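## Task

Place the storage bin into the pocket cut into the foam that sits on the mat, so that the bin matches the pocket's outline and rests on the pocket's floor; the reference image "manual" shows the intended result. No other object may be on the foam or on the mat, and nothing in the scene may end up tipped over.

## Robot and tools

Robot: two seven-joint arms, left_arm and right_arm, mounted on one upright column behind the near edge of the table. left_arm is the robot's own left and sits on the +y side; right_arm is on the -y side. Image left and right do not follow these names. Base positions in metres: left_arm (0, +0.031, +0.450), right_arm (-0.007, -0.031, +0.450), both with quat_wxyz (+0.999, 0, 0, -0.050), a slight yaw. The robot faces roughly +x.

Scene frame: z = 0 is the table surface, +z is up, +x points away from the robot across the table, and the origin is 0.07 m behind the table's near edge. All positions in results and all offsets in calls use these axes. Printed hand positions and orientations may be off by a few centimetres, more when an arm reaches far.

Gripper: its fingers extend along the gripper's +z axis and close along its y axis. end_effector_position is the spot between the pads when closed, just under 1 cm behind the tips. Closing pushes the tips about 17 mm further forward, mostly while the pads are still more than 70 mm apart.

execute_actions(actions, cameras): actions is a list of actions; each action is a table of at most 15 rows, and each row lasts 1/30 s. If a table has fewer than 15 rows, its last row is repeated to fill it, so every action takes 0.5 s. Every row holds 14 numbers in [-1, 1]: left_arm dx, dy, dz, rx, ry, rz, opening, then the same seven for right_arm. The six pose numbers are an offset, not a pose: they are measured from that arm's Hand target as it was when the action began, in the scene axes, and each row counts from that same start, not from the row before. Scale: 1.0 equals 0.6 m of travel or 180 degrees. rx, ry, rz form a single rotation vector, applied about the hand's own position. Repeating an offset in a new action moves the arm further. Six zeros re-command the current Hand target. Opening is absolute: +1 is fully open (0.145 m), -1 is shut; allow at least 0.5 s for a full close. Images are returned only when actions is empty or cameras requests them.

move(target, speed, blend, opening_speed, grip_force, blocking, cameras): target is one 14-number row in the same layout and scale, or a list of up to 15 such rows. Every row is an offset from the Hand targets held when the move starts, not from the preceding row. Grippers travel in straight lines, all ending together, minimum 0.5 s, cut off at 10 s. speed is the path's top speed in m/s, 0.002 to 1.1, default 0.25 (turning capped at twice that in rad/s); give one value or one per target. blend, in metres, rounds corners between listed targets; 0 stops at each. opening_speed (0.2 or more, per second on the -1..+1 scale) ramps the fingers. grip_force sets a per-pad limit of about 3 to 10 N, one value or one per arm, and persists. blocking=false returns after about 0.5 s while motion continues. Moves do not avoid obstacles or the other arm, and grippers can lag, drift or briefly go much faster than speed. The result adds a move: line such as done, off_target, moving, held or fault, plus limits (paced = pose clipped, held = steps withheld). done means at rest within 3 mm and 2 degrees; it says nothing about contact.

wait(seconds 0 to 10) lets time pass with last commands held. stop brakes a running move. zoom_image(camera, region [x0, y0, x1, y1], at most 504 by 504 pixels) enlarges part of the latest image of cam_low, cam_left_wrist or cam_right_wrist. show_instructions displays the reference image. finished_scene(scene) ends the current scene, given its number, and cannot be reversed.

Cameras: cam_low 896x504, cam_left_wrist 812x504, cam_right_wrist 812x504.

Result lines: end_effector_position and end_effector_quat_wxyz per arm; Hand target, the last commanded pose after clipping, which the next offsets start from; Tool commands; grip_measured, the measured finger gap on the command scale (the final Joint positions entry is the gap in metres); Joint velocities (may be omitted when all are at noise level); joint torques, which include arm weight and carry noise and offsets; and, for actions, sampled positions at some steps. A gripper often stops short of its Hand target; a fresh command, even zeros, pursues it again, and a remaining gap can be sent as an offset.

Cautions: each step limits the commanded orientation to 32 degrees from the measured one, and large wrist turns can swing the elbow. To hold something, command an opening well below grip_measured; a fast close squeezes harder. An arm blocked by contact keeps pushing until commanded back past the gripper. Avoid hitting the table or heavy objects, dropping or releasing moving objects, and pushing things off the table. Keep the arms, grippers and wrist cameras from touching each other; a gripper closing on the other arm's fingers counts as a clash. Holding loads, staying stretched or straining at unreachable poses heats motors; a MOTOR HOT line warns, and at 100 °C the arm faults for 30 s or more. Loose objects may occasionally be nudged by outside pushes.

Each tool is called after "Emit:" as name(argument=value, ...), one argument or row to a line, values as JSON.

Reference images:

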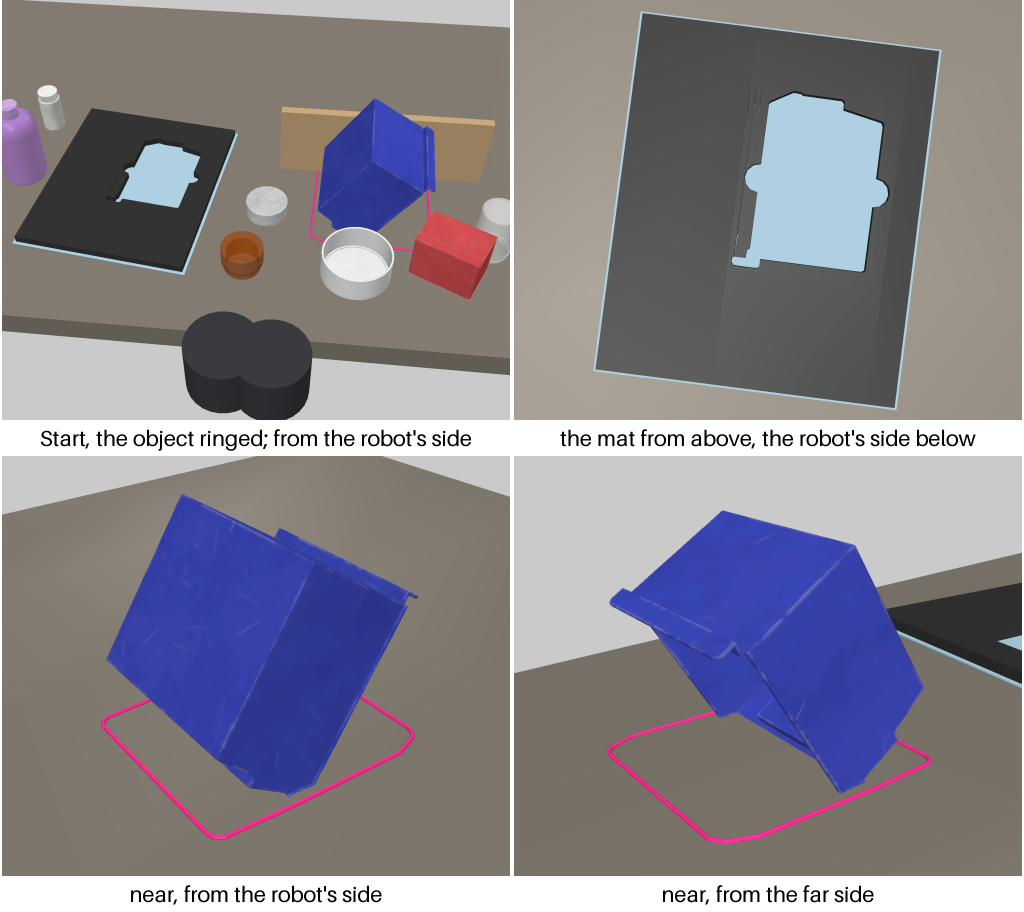

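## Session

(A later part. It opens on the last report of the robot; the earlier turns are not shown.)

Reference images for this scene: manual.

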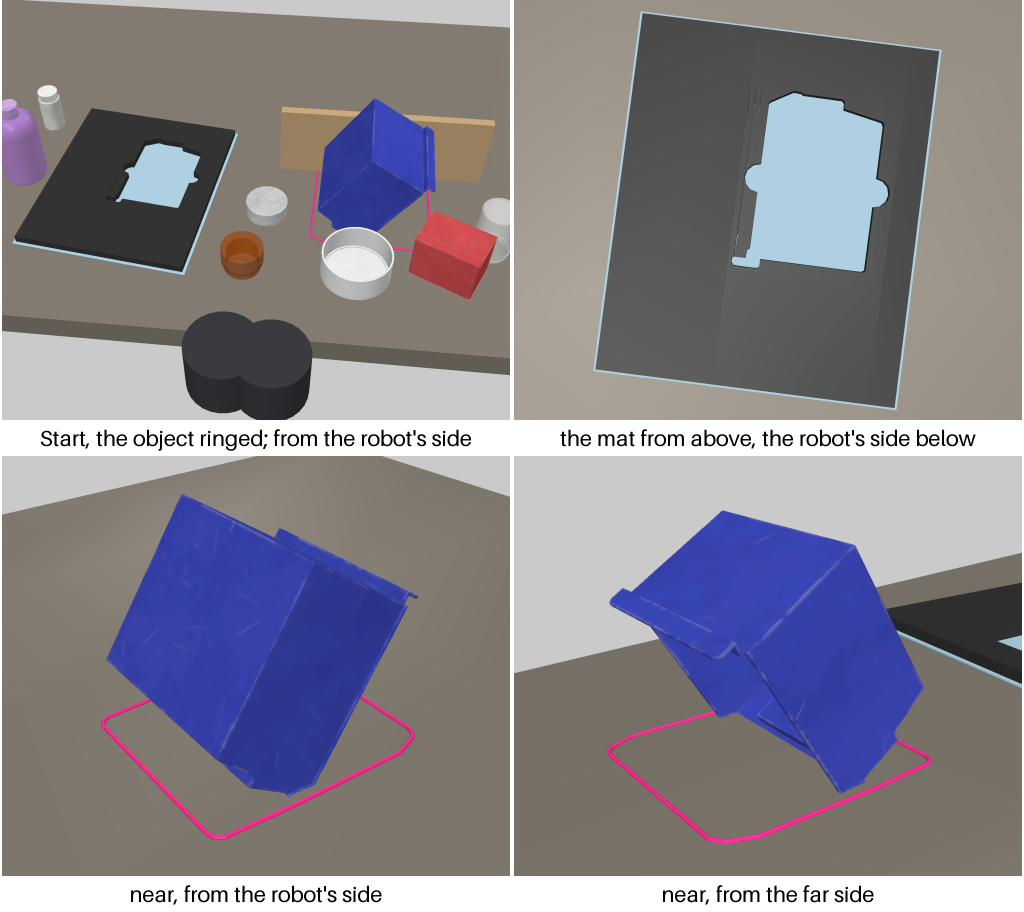

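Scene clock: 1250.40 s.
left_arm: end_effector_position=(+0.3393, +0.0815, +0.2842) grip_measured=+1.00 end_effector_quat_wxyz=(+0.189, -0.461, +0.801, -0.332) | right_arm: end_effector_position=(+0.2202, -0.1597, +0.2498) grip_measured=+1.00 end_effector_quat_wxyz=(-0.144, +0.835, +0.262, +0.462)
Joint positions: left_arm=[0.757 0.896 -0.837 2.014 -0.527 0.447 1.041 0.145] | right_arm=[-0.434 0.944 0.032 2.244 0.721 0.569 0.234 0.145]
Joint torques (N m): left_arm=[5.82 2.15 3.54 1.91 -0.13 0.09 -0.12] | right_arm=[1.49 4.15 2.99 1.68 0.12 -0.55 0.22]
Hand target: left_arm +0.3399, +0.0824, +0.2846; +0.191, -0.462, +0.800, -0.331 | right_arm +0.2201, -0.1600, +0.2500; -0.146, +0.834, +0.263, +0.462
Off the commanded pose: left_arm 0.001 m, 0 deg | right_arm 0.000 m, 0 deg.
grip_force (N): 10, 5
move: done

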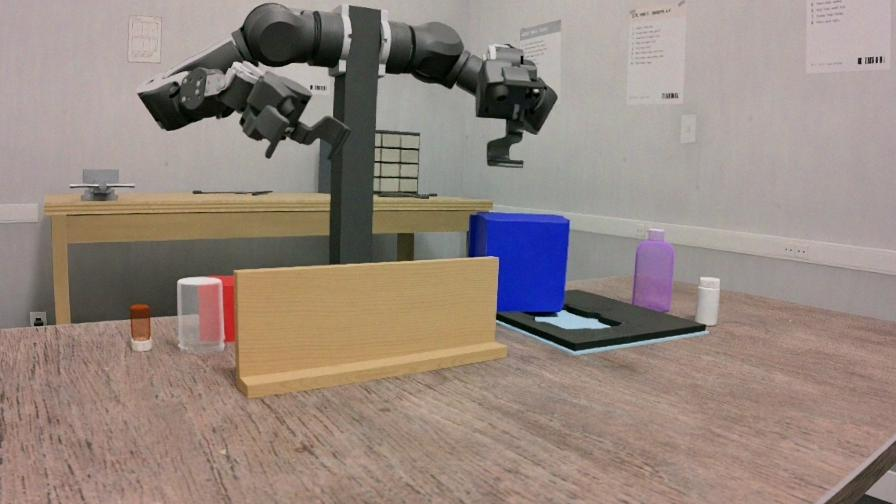

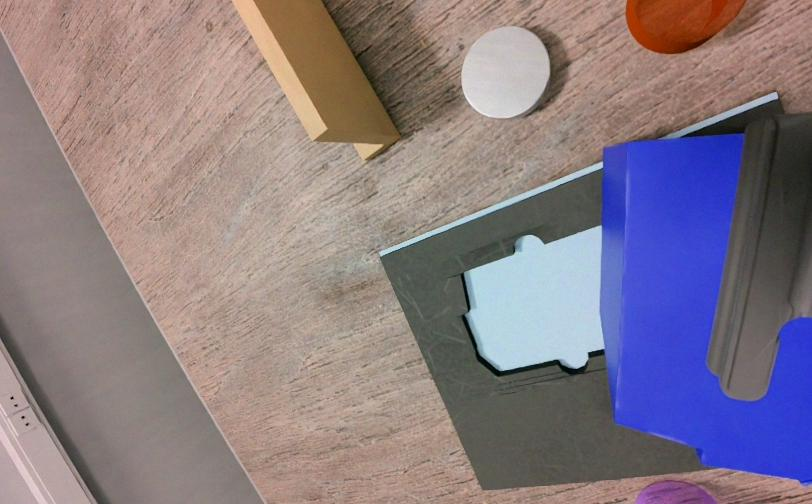

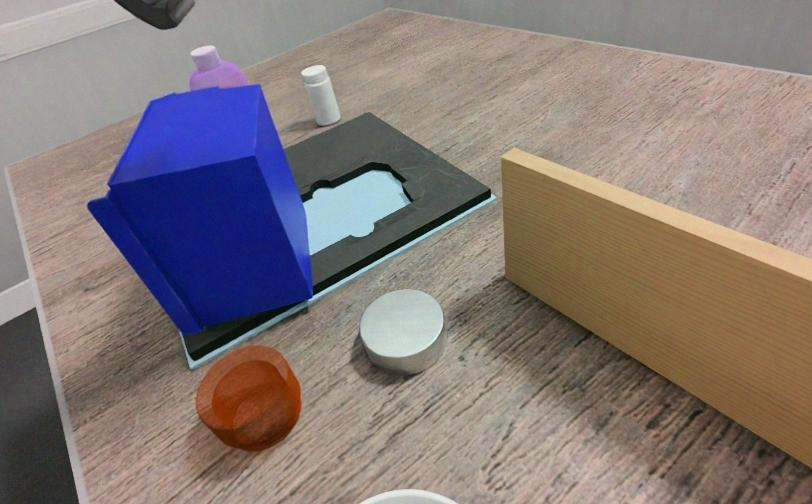

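Emit:
move(
  target=[
    [-0.1165,0.1527,-0.116,0.1703,0.1896,0.0218,1, 0,0,0,0,0,0,1.0],
  ],
  speed=0.25,
  cameras=["all"],
)

Scene clock: 1297.23 s.
left_arm: end_effector_position=(+0.2702, +0.1733, +0.2146) grip_measured=+1.00 end_effector_quat_wxyz=(+0.075, -0.497, +0.864, +0.042) | right_arm: end_effector_position=(+0.2202, -0.1596, +0.2500) grip_measured=+1.00 end_effector_quat_wxyz=(-0.145, +0.835, +0.262, +0.462)
Joint positions: left_arm=[1.049 0.995 -1.294 1.895 -0.474 0.451 1.574 0.145] | right_arm=[-0.434 0.944 0.032 2.244 0.721 0.568 0.234 0.145]
Joint torques (N m): left_arm=[6.29 2.04 2.95 1.48 0.1 0.08 0.22] | right_arm=[1.49 4.18 2.89 1.68 0.14 -0.57 0.2]
Hand target: left_arm +0.2699, +0.1740, +0.2150; +0.075, -0.498, +0.863, +0.044 | right_arm +0.2201, -0.1600, +0.2500; -0.146, +0.834, +0.263, +0.462
Off the commanded pose: left_arm 0.001 m, 0 deg | right_arm 0.000 m, 0 deg.
joint sent to its limit (left arm) — joint 7 (wrist yaw), upper limit. The joint targets still meet the commanded pose.
grip_force (N): 10, 5
move: done

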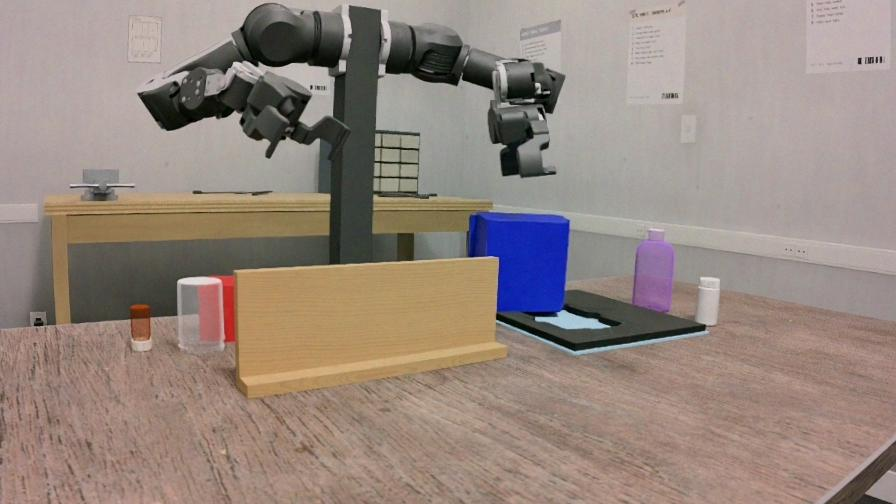

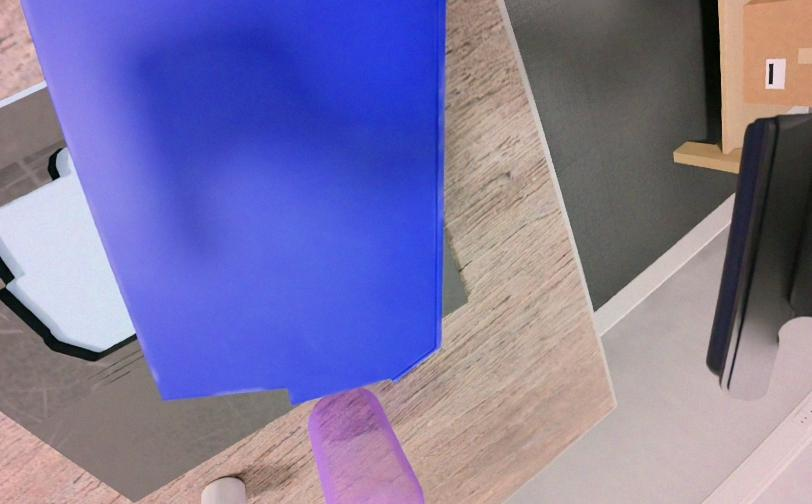

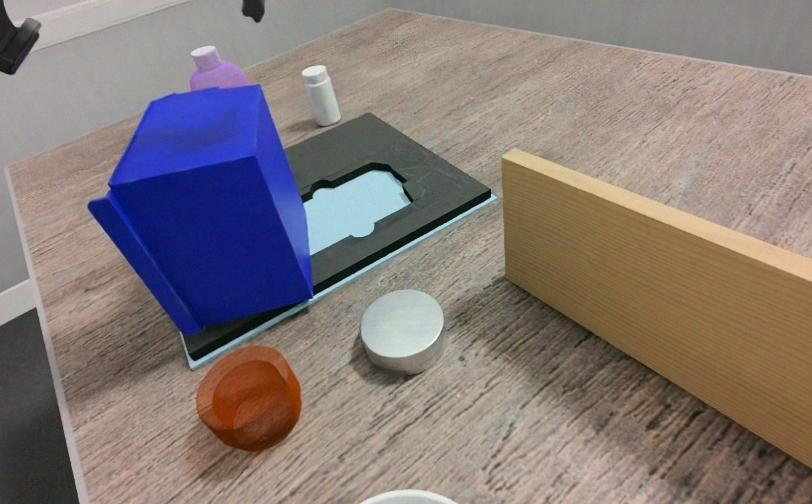

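Emit:
move(
  target=[
    [0,0,-0.1383,0,0,0,1, 0,0,0,0,0,0,1.0],
  ],
  speed=0.12,
  cameras=["all"],
)

Scene clock: 1347.93 s.
left_arm: end_effector_position=(+0.2688, +0.1743, +0.1316) grip_measured=+1.00 end_effector_quat_wxyz=(+0.073, -0.500, +0.862, +0.046) | right_arm: end_effector_position=(+0.2202, -0.1596, +0.2500) grip_measured=+1.00 end_effector_quat_wxyz=(-0.145, +0.835, +0.262, +0.462)
Joint positions: left_arm=[0.814 0.888 -1.327 1.687 -0.573 0.427 1.332 0.145] | right_arm=[-0.434 0.944 0.032 2.244 0.721 0.568 0.234 0.145]
Joint torques (N m): left_arm=[5.42 2.18 3.45 2.04 -0.02 -0.1 0.01] | right_arm=[1.52 4.26 2.89 1.66 0.14 -0.57 0.19]
Hand target: left_arm +0.2700, +0.1740, +0.1320; +0.075, -0.498, +0.863, +0.044 | right_arm +0.2201, -0.1600, +0.2500; -0.146, +0.834, +0.263, +0.462
Off the commanded pose: left_arm 0.001 m, 0 deg | right_arm 0.000 m, 0 deg.
grip_force (N): 10, 5
move: done

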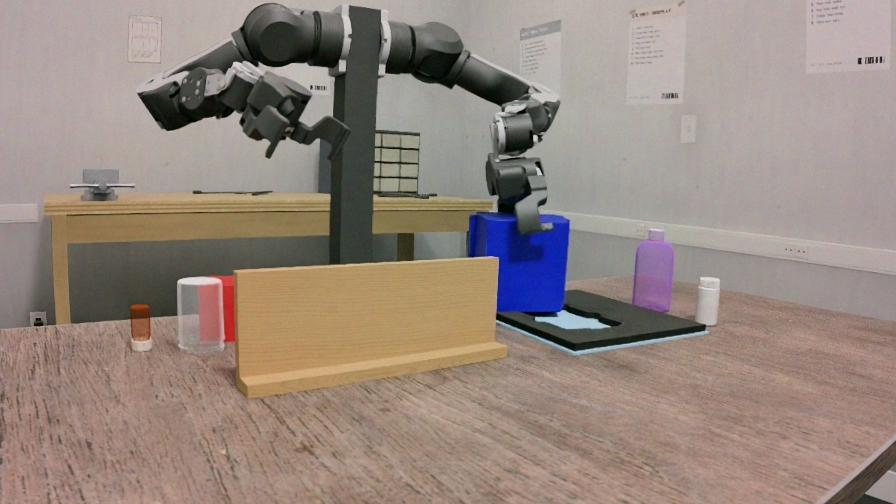

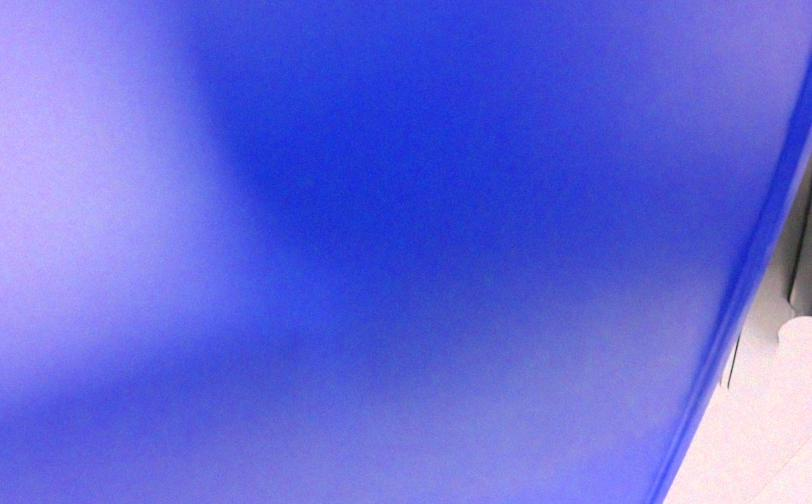

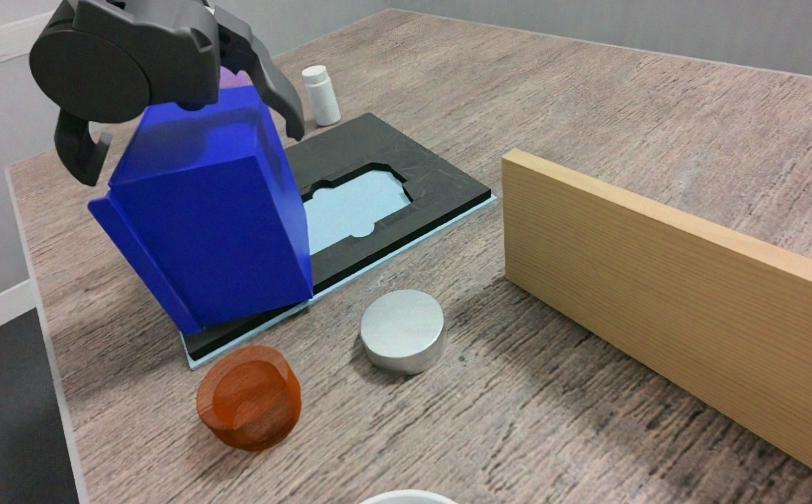

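Emit:
move(
  target=[
    [0,0,0,0,0,0,-1, 0,0,0,0,0,0,1.0],
  ],
  speed=0.12,
  opening_speed=1.0,
  cameras=["cam_right_wrist", "cam_left_wrist"],
)

Scene clock: 1353.70 s.
left_arm: end_effector_position=(+0.2700, +0.1736, +0.1317) grip_measured=+0.21 end_effector_quat_wxyz=(+0.076, -0.499, +0.862, +0.043) | right_arm: end_effector_position=(+0.2202, -0.1596, +0.2500) grip_measured=+1.00 end_effector_quat_wxyz=(-0.145, +0.835, +0.262, +0.462)
Joint positions: left_arm=[0.814 0.887 -1.327 1.687 -0.575 0.427 1.325 0.091] | right_arm=[-0.434 0.944 0.032 2.244 0.721 0.568 0.234 0.145]
Joint torques (N m): left_arm=[5.55 2.28 3.33 2.07 0.06 -0.08 0.22] | right_arm=[1.52 4.18 2.92 1.62 0.13 -0.56 0.2]
Hand target: left_arm +0.2699, +0.1739, +0.1320; +0.075, -0.498, +0.863, +0.044 | right_arm +0.2201, -0.1600, +0.2500; -0.146, +0.834, +0.263, +0.462
Off the commanded pose: left_arm 0.001 m, 0 deg | right_arm 0.000 m, 0 deg.
grip_force (N): 10, 5
move: done
Images, in order (width x height): cam_left_wrist 812x504, cam_right_wrist 812x504.

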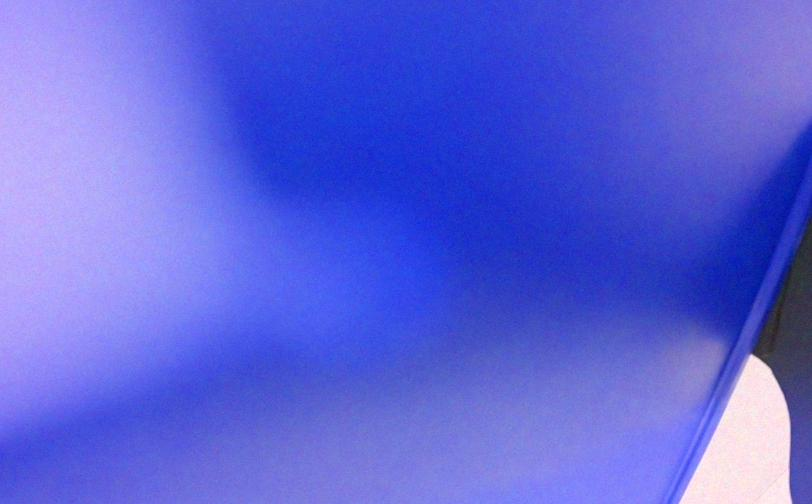

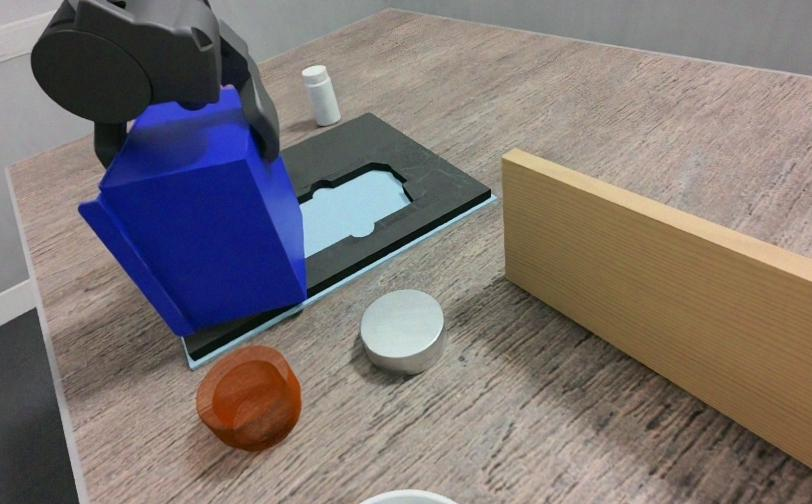

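Emit:
move(
  target=[
    [0,0,0,0,0,0,0.85, 0,0,0,0,0,0,1.0],
    [0,0,0,0.0577,-0.0335,0,0.85, 0,0,0,0,0,0,1.0],
    [0,0,0,0.0577,-0.0335,0,-1, 0,0,0,0,0,0,1.0],
  ],
  speed=0.15,
  opening_speed=1.2,
  cameras=["cam_right_wrist", "cam_low"],
)

Scene clock: 1405.40 s.
left_arm: end_effector_position=(+0.2699, +0.1738, +0.1313) grip_measured=+0.25 end_effector_quat_wxyz=(+0.165, -0.490, +0.851, +0.095) | right_arm: end_effector_position=(+0.2202, -0.1596, +0.2500) grip_measured=+1.00 end_effector_quat_wxyz=(-0.145, +0.835, +0.262, +0.462)
Joint positions: left_arm=[0.854 0.813 -1.46 1.723 -0.81 0.618 1.437 0.094] | right_arm=[-0.434 0.944 0.032 2.244 0.721 0.568 0.234 0.145]
Joint torques (N m): left_arm=[5.71 1.73 3.26 2.3 -0.05 0.06 0.27] | right_arm=[1.49 4.13 2.88 1.68 0.13 -0.56 0.2]
Hand target: left_arm +0.2700, +0.1739, +0.1320; +0.165, -0.491, +0.850, +0.096 | right_arm +0.2201, -0.1600, +0.2500; -0.146, +0.834, +0.263, +0.462
Off the commanded pose: left_arm 0.001 m, 0 deg | right_arm 0.000 m, 0 deg.
grip_force (N): 10, 5
move: done
Images, in order (width x height): cam_low 896x504, cam_right_wrist 812x504.

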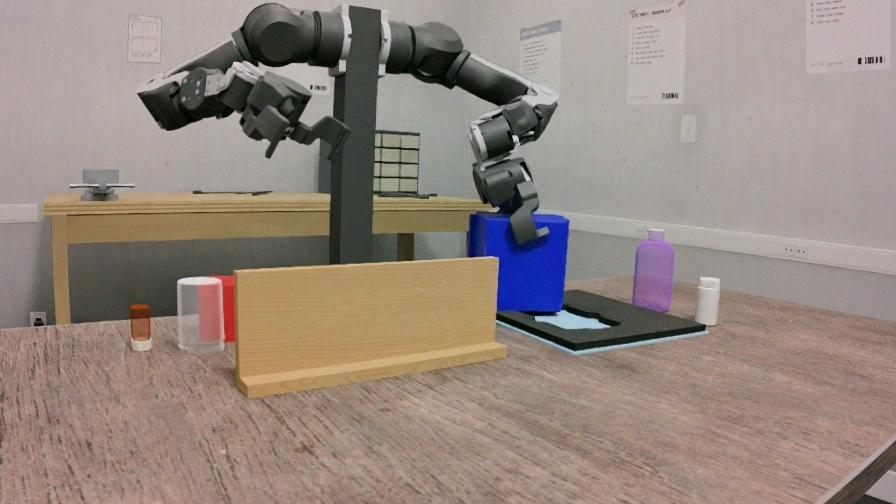

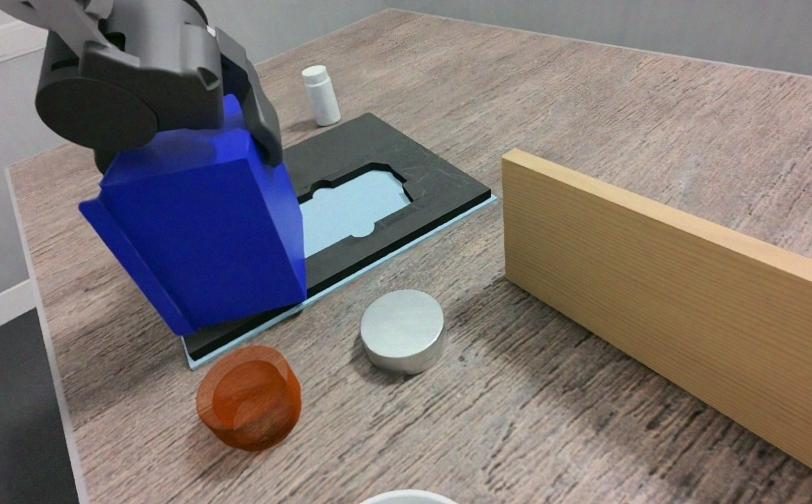

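Emit:
move(
  target=[
    [0,0,0.0583,0,0,0,-1, 0,0,0,0,0,0,1.0],
  ],
  speed=0.1,
  cameras=["cam_right_wrist", "cam_low"],
)

Scene clock: 1409.23 s.
left_arm: end_effector_position=(+0.2691, +0.1737, +0.1654) grip_measured=+0.24 end_effector_quat_wxyz=(+0.164, -0.489, +0.851, +0.097) | right_arm: end_effector_position=(+0.2202, -0.1596, +0.2500) grip_measured=+1.00 end_effector_quat_wxyz=(-0.145, +0.835, +0.262, +0.462)
Joint positions: left_arm=[0.954 0.864 -1.46 1.835 -0.787 0.621 1.549 0.094] | right_arm=[-0.434 0.944 0.032 2.244 0.721 0.568 0.234 0.145]
Joint torques (N m): left_arm=[6.18 1.91 3.79 2.25 -0.06 0.07 0.27] | right_arm=[1.49 4.1 2.88 1.7 0.13 -0.56 0.2]
Hand target: left_arm +0.2700, +0.1740, +0.1670; +0.165, -0.491, +0.850, +0.096 | right_arm +0.2201, -0.1600, +0.2500; -0.146, +0.834, +0.263, +0.462
Off the commanded pose: left_arm 0.002 m, 0 deg | right_arm 0.000 m, 0 deg.
grip_force (N): 10, 5
move: done
Images, in order (width x height): cam_low 896x504, cam_right_wrist 812x504.

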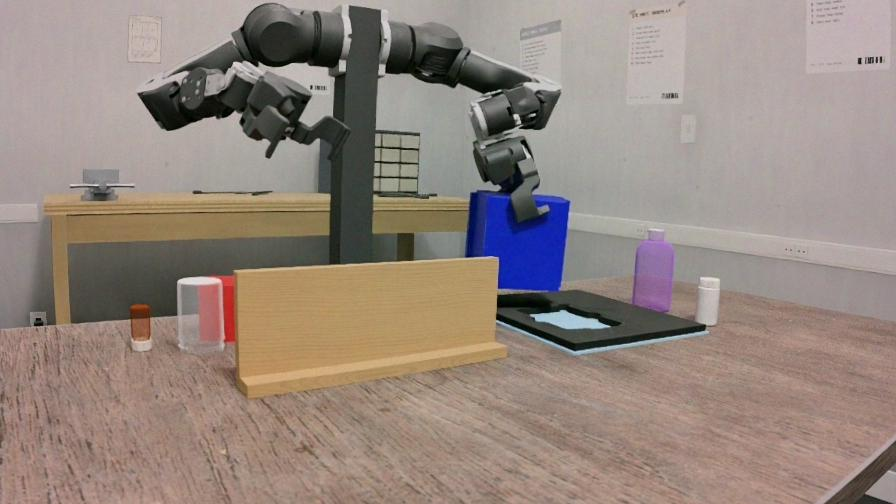

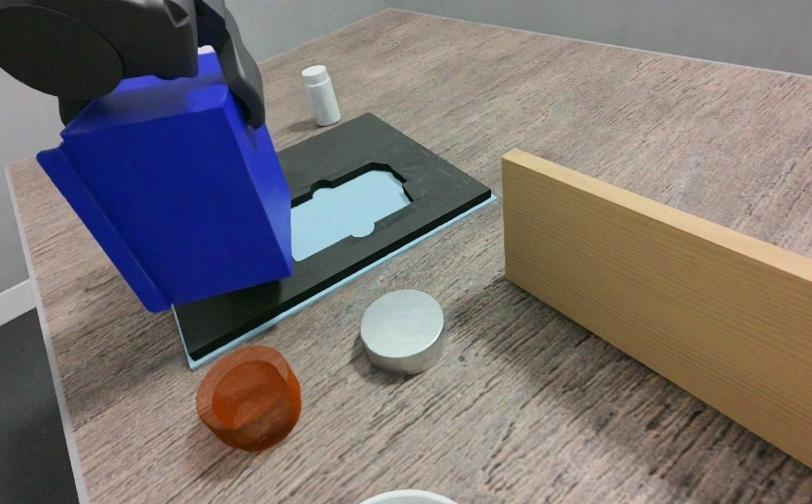

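Emit:
zoom_image(
  camera="cam_right_wrist",
  region=[240, 100, 520, 360],
)

Emit:
move(
  target=[
    [0.195,0.0277,-0.0067,0,0,-0.3731,-1, 0,0,0,0,0,0,1.0],
  ],
  speed=0.18,
  cameras=["all"],
)

Scaled by 1.800 from the camera's 812x504 image, which has a finer 957x594 frame.

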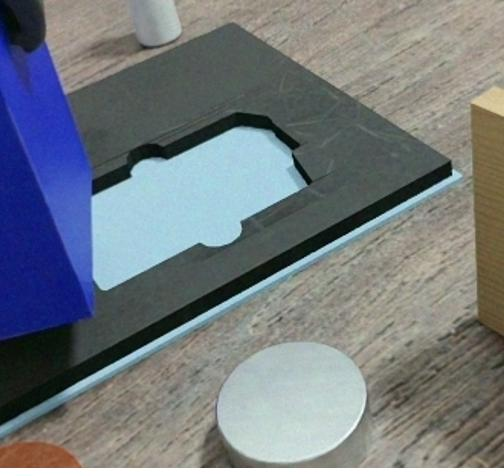

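Scene clock: 1421.37 s.
left_arm: end_effector_position=(+0.3854, +0.1916, +0.1610) grip_measured=+0.24 end_effector_quat_wxyz=(+0.187, +0.060, +0.980, -0.010) | right_arm: end_effector_position=(+0.2202, -0.1596, +0.2500) grip_measured=+1.00 end_effector_quat_wxyz=(-0.145, +0.835, +0.262, +0.462)
Joint positions: left_arm=[1.089 0.877 -1.477 1.32 -1.238 -0.727 0.581 0.094] | right_arm=[-0.434 0.944 0.032 2.244 0.721 0.568 0.234 0.145]
Joint torques (N m): left_arm=[7.64 1.75 4.08 1.33 -0.13 0.06 -0.03] | right_arm=[1.49 4.13 2.91 1.68 0.14 -0.57 0.2]
Hand target: left_arm +0.3870, +0.1906, +0.1630; +0.190, +0.061, +0.980, -0.011 | right_arm +0.2201, -0.1600, +0.2500; -0.146, +0.834, +0.263, +0.462
Off the commanded pose: left_arm 0.003 m, 0 deg | right_arm 0.000 m, 0 deg.
grip_force (N): 10, 5
move: done

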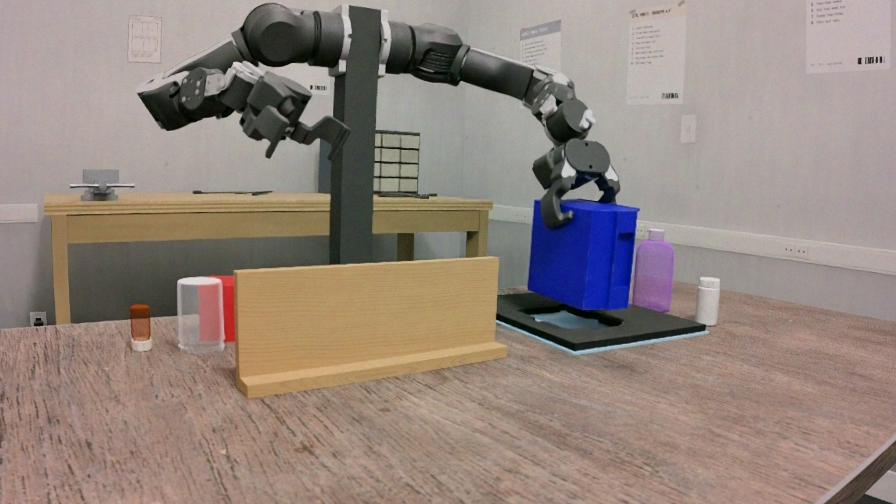

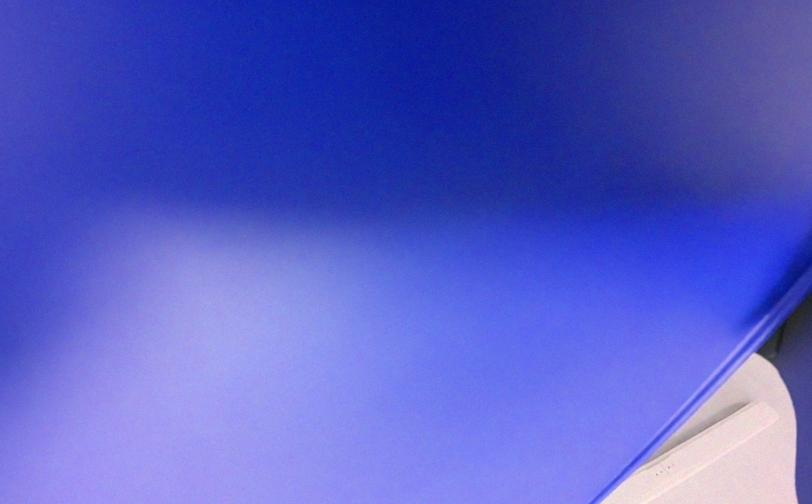

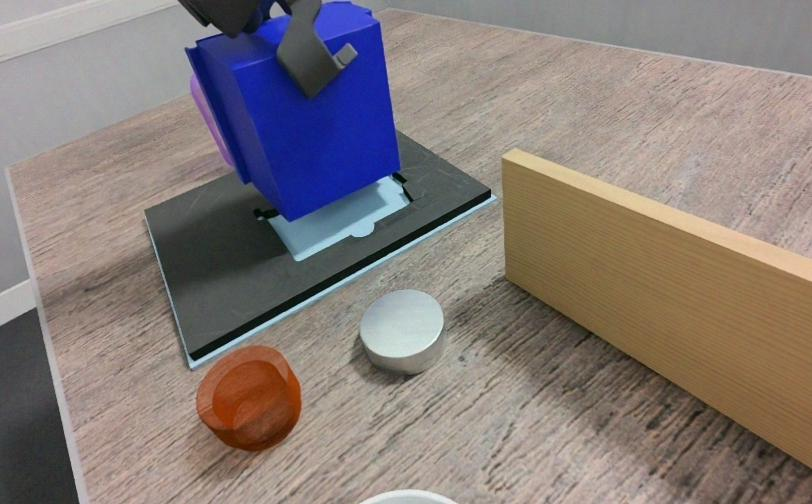

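Emit:
zoom_image(
  camera="cam_right_wrist",
  region=[240, 140, 440, 280],
)

Emit:
zoom_image(
  camera="cam_low",
  region=[490, 190, 720, 360],
)

Scaled by 2.520 from the camera's 812x504 image, which has a finer 957x594 frame.

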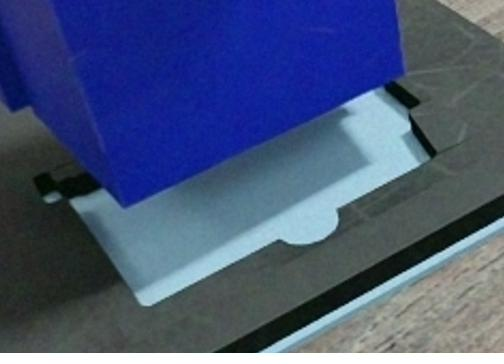

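Scaled by 2.191.

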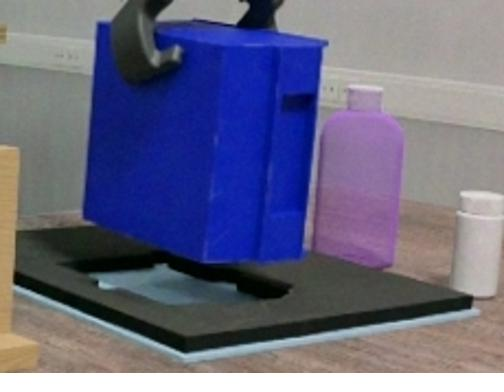

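Emit:
zoom_image(
  camera="cam_low",
  region=[510, 285, 650, 355],
)

Emit:
zoom_image(
  camera="cam_right_wrist",
  region=[240, 150, 360, 280],
)

Scaled by 3.600.

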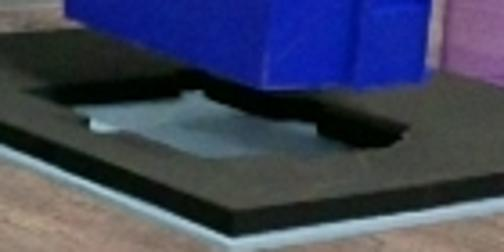

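Scaled by 3.877 from the camera's 812x504 image, which has a finer 957x594 frame.

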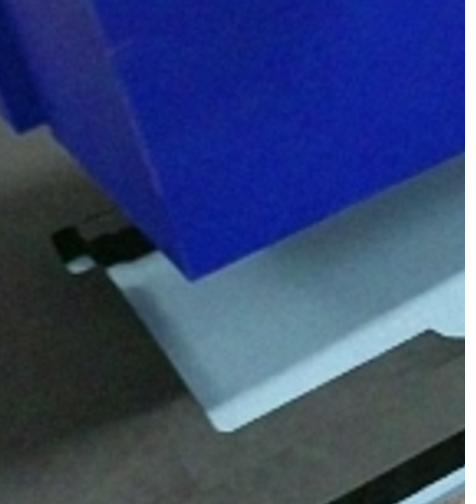

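Emit:
move(
  target=[
    [-0.0163,-0.0238,-0.0378,0,0,0,-1, 0,0,0,0,0,0,1.0],
  ],
  speed=0.08,
  cameras=["cam_low", "cam_right_wrist"],
)

Emit:
zoom_image(
  camera="cam_right_wrist",
  region=[240, 160, 360, 290],
)

Emit:
zoom_image(
  camera="cam_right_wrist",
  region=[340, 130, 460, 260],
)

Emit:
zoom_image(
  camera="cam_low",
  region=[510, 285, 650, 355],
)

Scene clock: 1479.43 s.
left_arm: end_effector_position=(+0.3758, +0.1751, +0.1391) grip_measured=+0.24 end_effector_quat_wxyz=(+0.187, +0.063, +0.980, -0.014) | right_arm: end_effector_position=(+0.2202, -0.1596, +0.2500) grip_measured=+1.00 end_effector_quat_wxyz=(-0.145, +0.835, +0.262, +0.462)
Joint positions: left_arm=[1.021 0.832 -1.477 1.324 -1.257 -0.658 0.599 0.094] | right_arm=[-0.434 0.944 0.032 2.244 0.721 0.568 0.234 0.145]
Joint torques (N m): left_arm=[6.95 2.28 3.85 1.57 -0.13 0.26 0.23] | right_arm=[1.52 4.18 2.89 1.63 0.13 -0.56 0.19]
Hand target: left_arm +0.3773, +0.1762, +0.1404; +0.191, +0.061, +0.980, -0.012 | right_arm +0.2201, -0.1600, +0.2500; -0.146, +0.834, +0.263, +0.462
Off the commanded pose: left_arm 0.002 m, 1 deg | right_arm 0.000 m, 0 deg.
grip_force (N): 10, 5
move: done
Images, in order (width x height): cam_low 896x504, cam_right_wrist 812x504.

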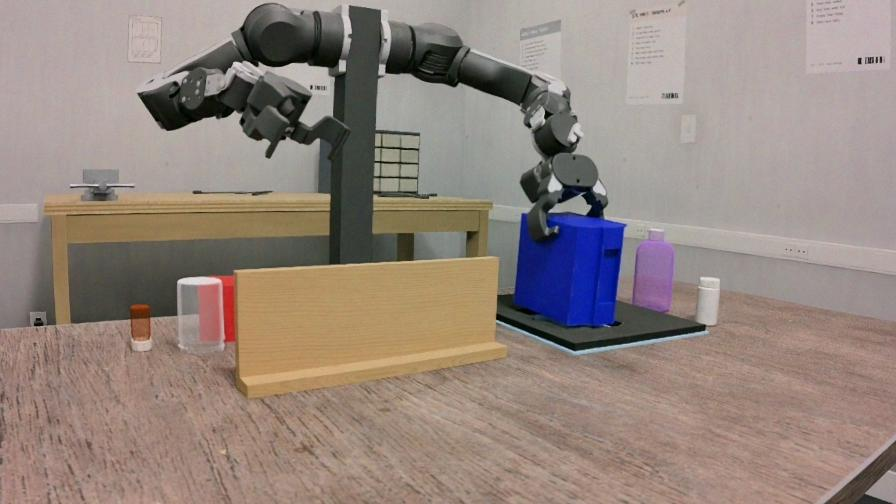

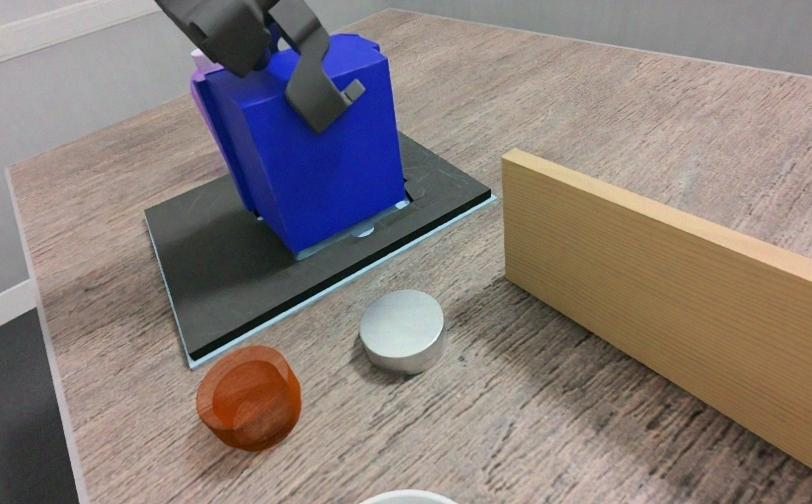

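Scaled by 3.877 from the camera's 812x504 image, which has a finer 957x594 frame.

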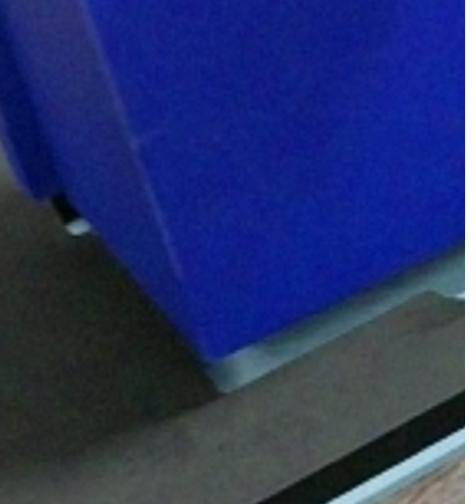

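Scaled by 3.877 from the camera's 812x504 image, which has a finer 957x594 frame.

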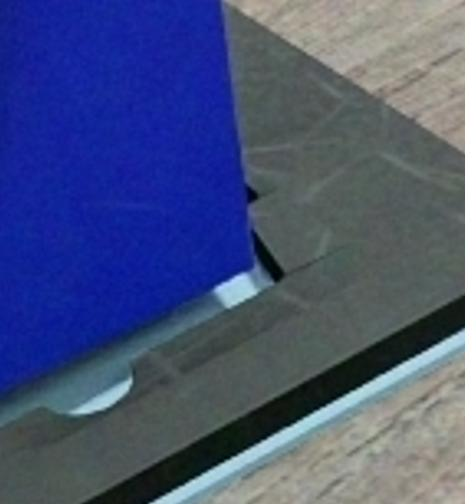

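Scaled by 3.600.

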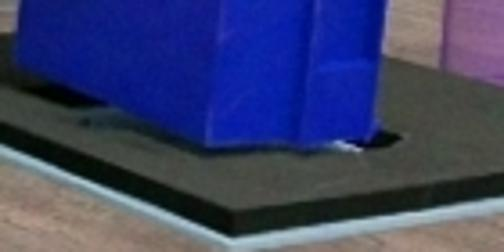

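Emit:
move(
  target=[
    [0.009,0.0037,-0.0067,0,0,0.0042,-1, 0,0,0,0,0,0,1.0],
  ],
  speed=0.05,
  cameras=["cam_low", "cam_right_wrist"],
)

Emit:
zoom_image(
  camera="cam_right_wrist",
  region=[240, 160, 360, 290],
)

Emit:
zoom_image(
  camera="cam_right_wrist",
  region=[340, 130, 460, 260],
)

Emit:
zoom_image(
  camera="cam_low",
  region=[540, 290, 640, 350],
)

Scene clock: 1547.77 s.
left_arm: end_effector_position=(+0.3816, +0.1793, +0.1357) grip_measured=+0.24 end_effector_quat_wxyz=(+0.188, +0.055, +0.981, -0.008) | right_arm: end_effector_position=(+0.2202, -0.1596, +0.2500) grip_measured=+1.00 end_effector_quat_wxyz=(-0.145, +0.835, +0.262, +0.462)
Joint positions: left_arm=[1.021 0.811 -1.477 1.275 -1.267 -0.657 0.586 0.094] | right_arm=[-0.434 0.944 0.032 2.244 0.721 0.568 0.234 0.145]
Joint torques (N m): left_arm=[6.76 1.75 3.77 1.31 -0.15 0.26 -0.04] | right_arm=[1.49 4.18 2.86 1.7 0.13 -0.56 0.19]
Hand target: left_arm +0.3827, +0.1785, +0.1364; +0.191, +0.055, +0.980, -0.010 | right_arm +0.2201, -0.1600, +0.2500; -0.146, +0.834, +0.263, +0.462
Off the commanded pose: left_arm 0.002 m, 0 deg | right_arm 0.000 m, 0 deg.
grip_force (N): 10, 5
move: done
Images, in order (width x height): cam_low 896x504, cam_right_wrist 812x504.

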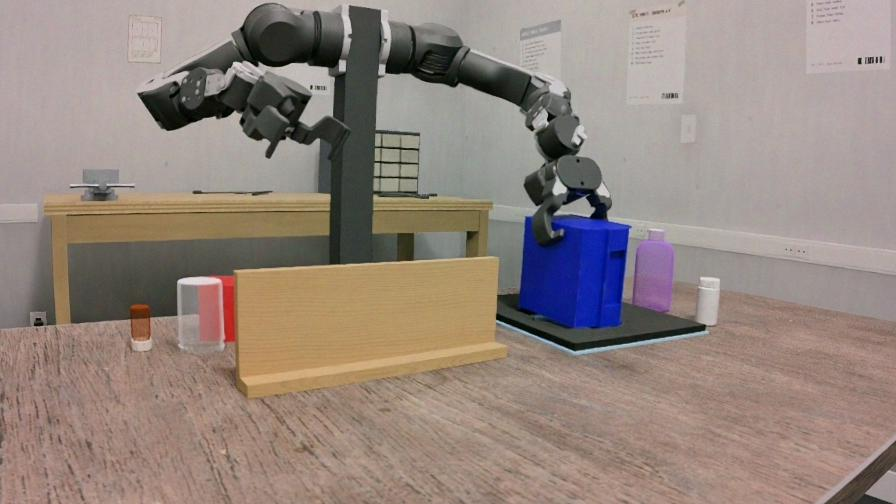

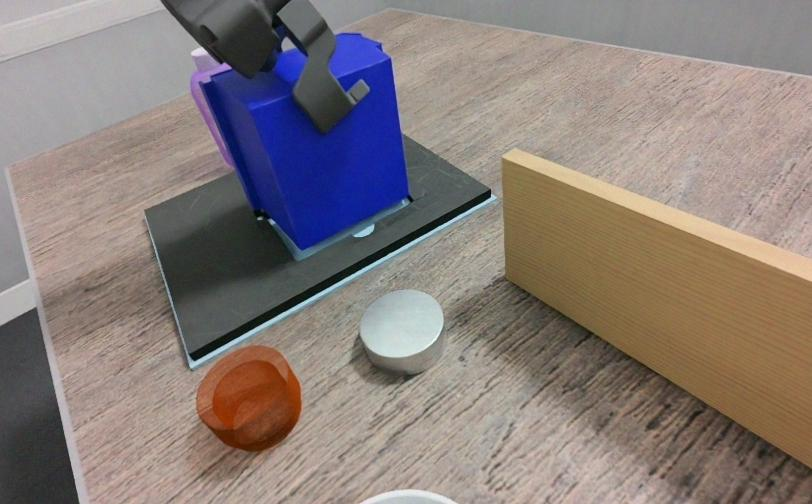

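Scaled by 3.877 from the camera's 812x504 image, which has a finer 957x594 frame.

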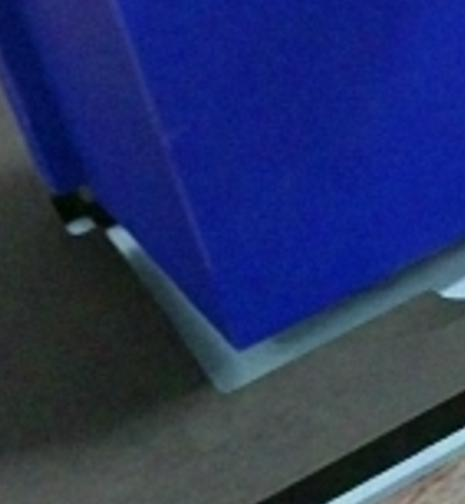

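Scaled by 3.877 from the camera's 812x504 image, which has a finer 957x594 frame.

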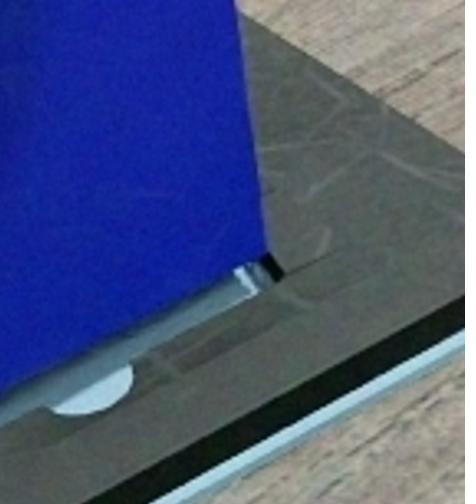

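Scaled by 5.040.

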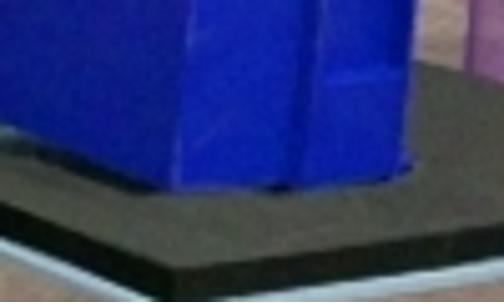

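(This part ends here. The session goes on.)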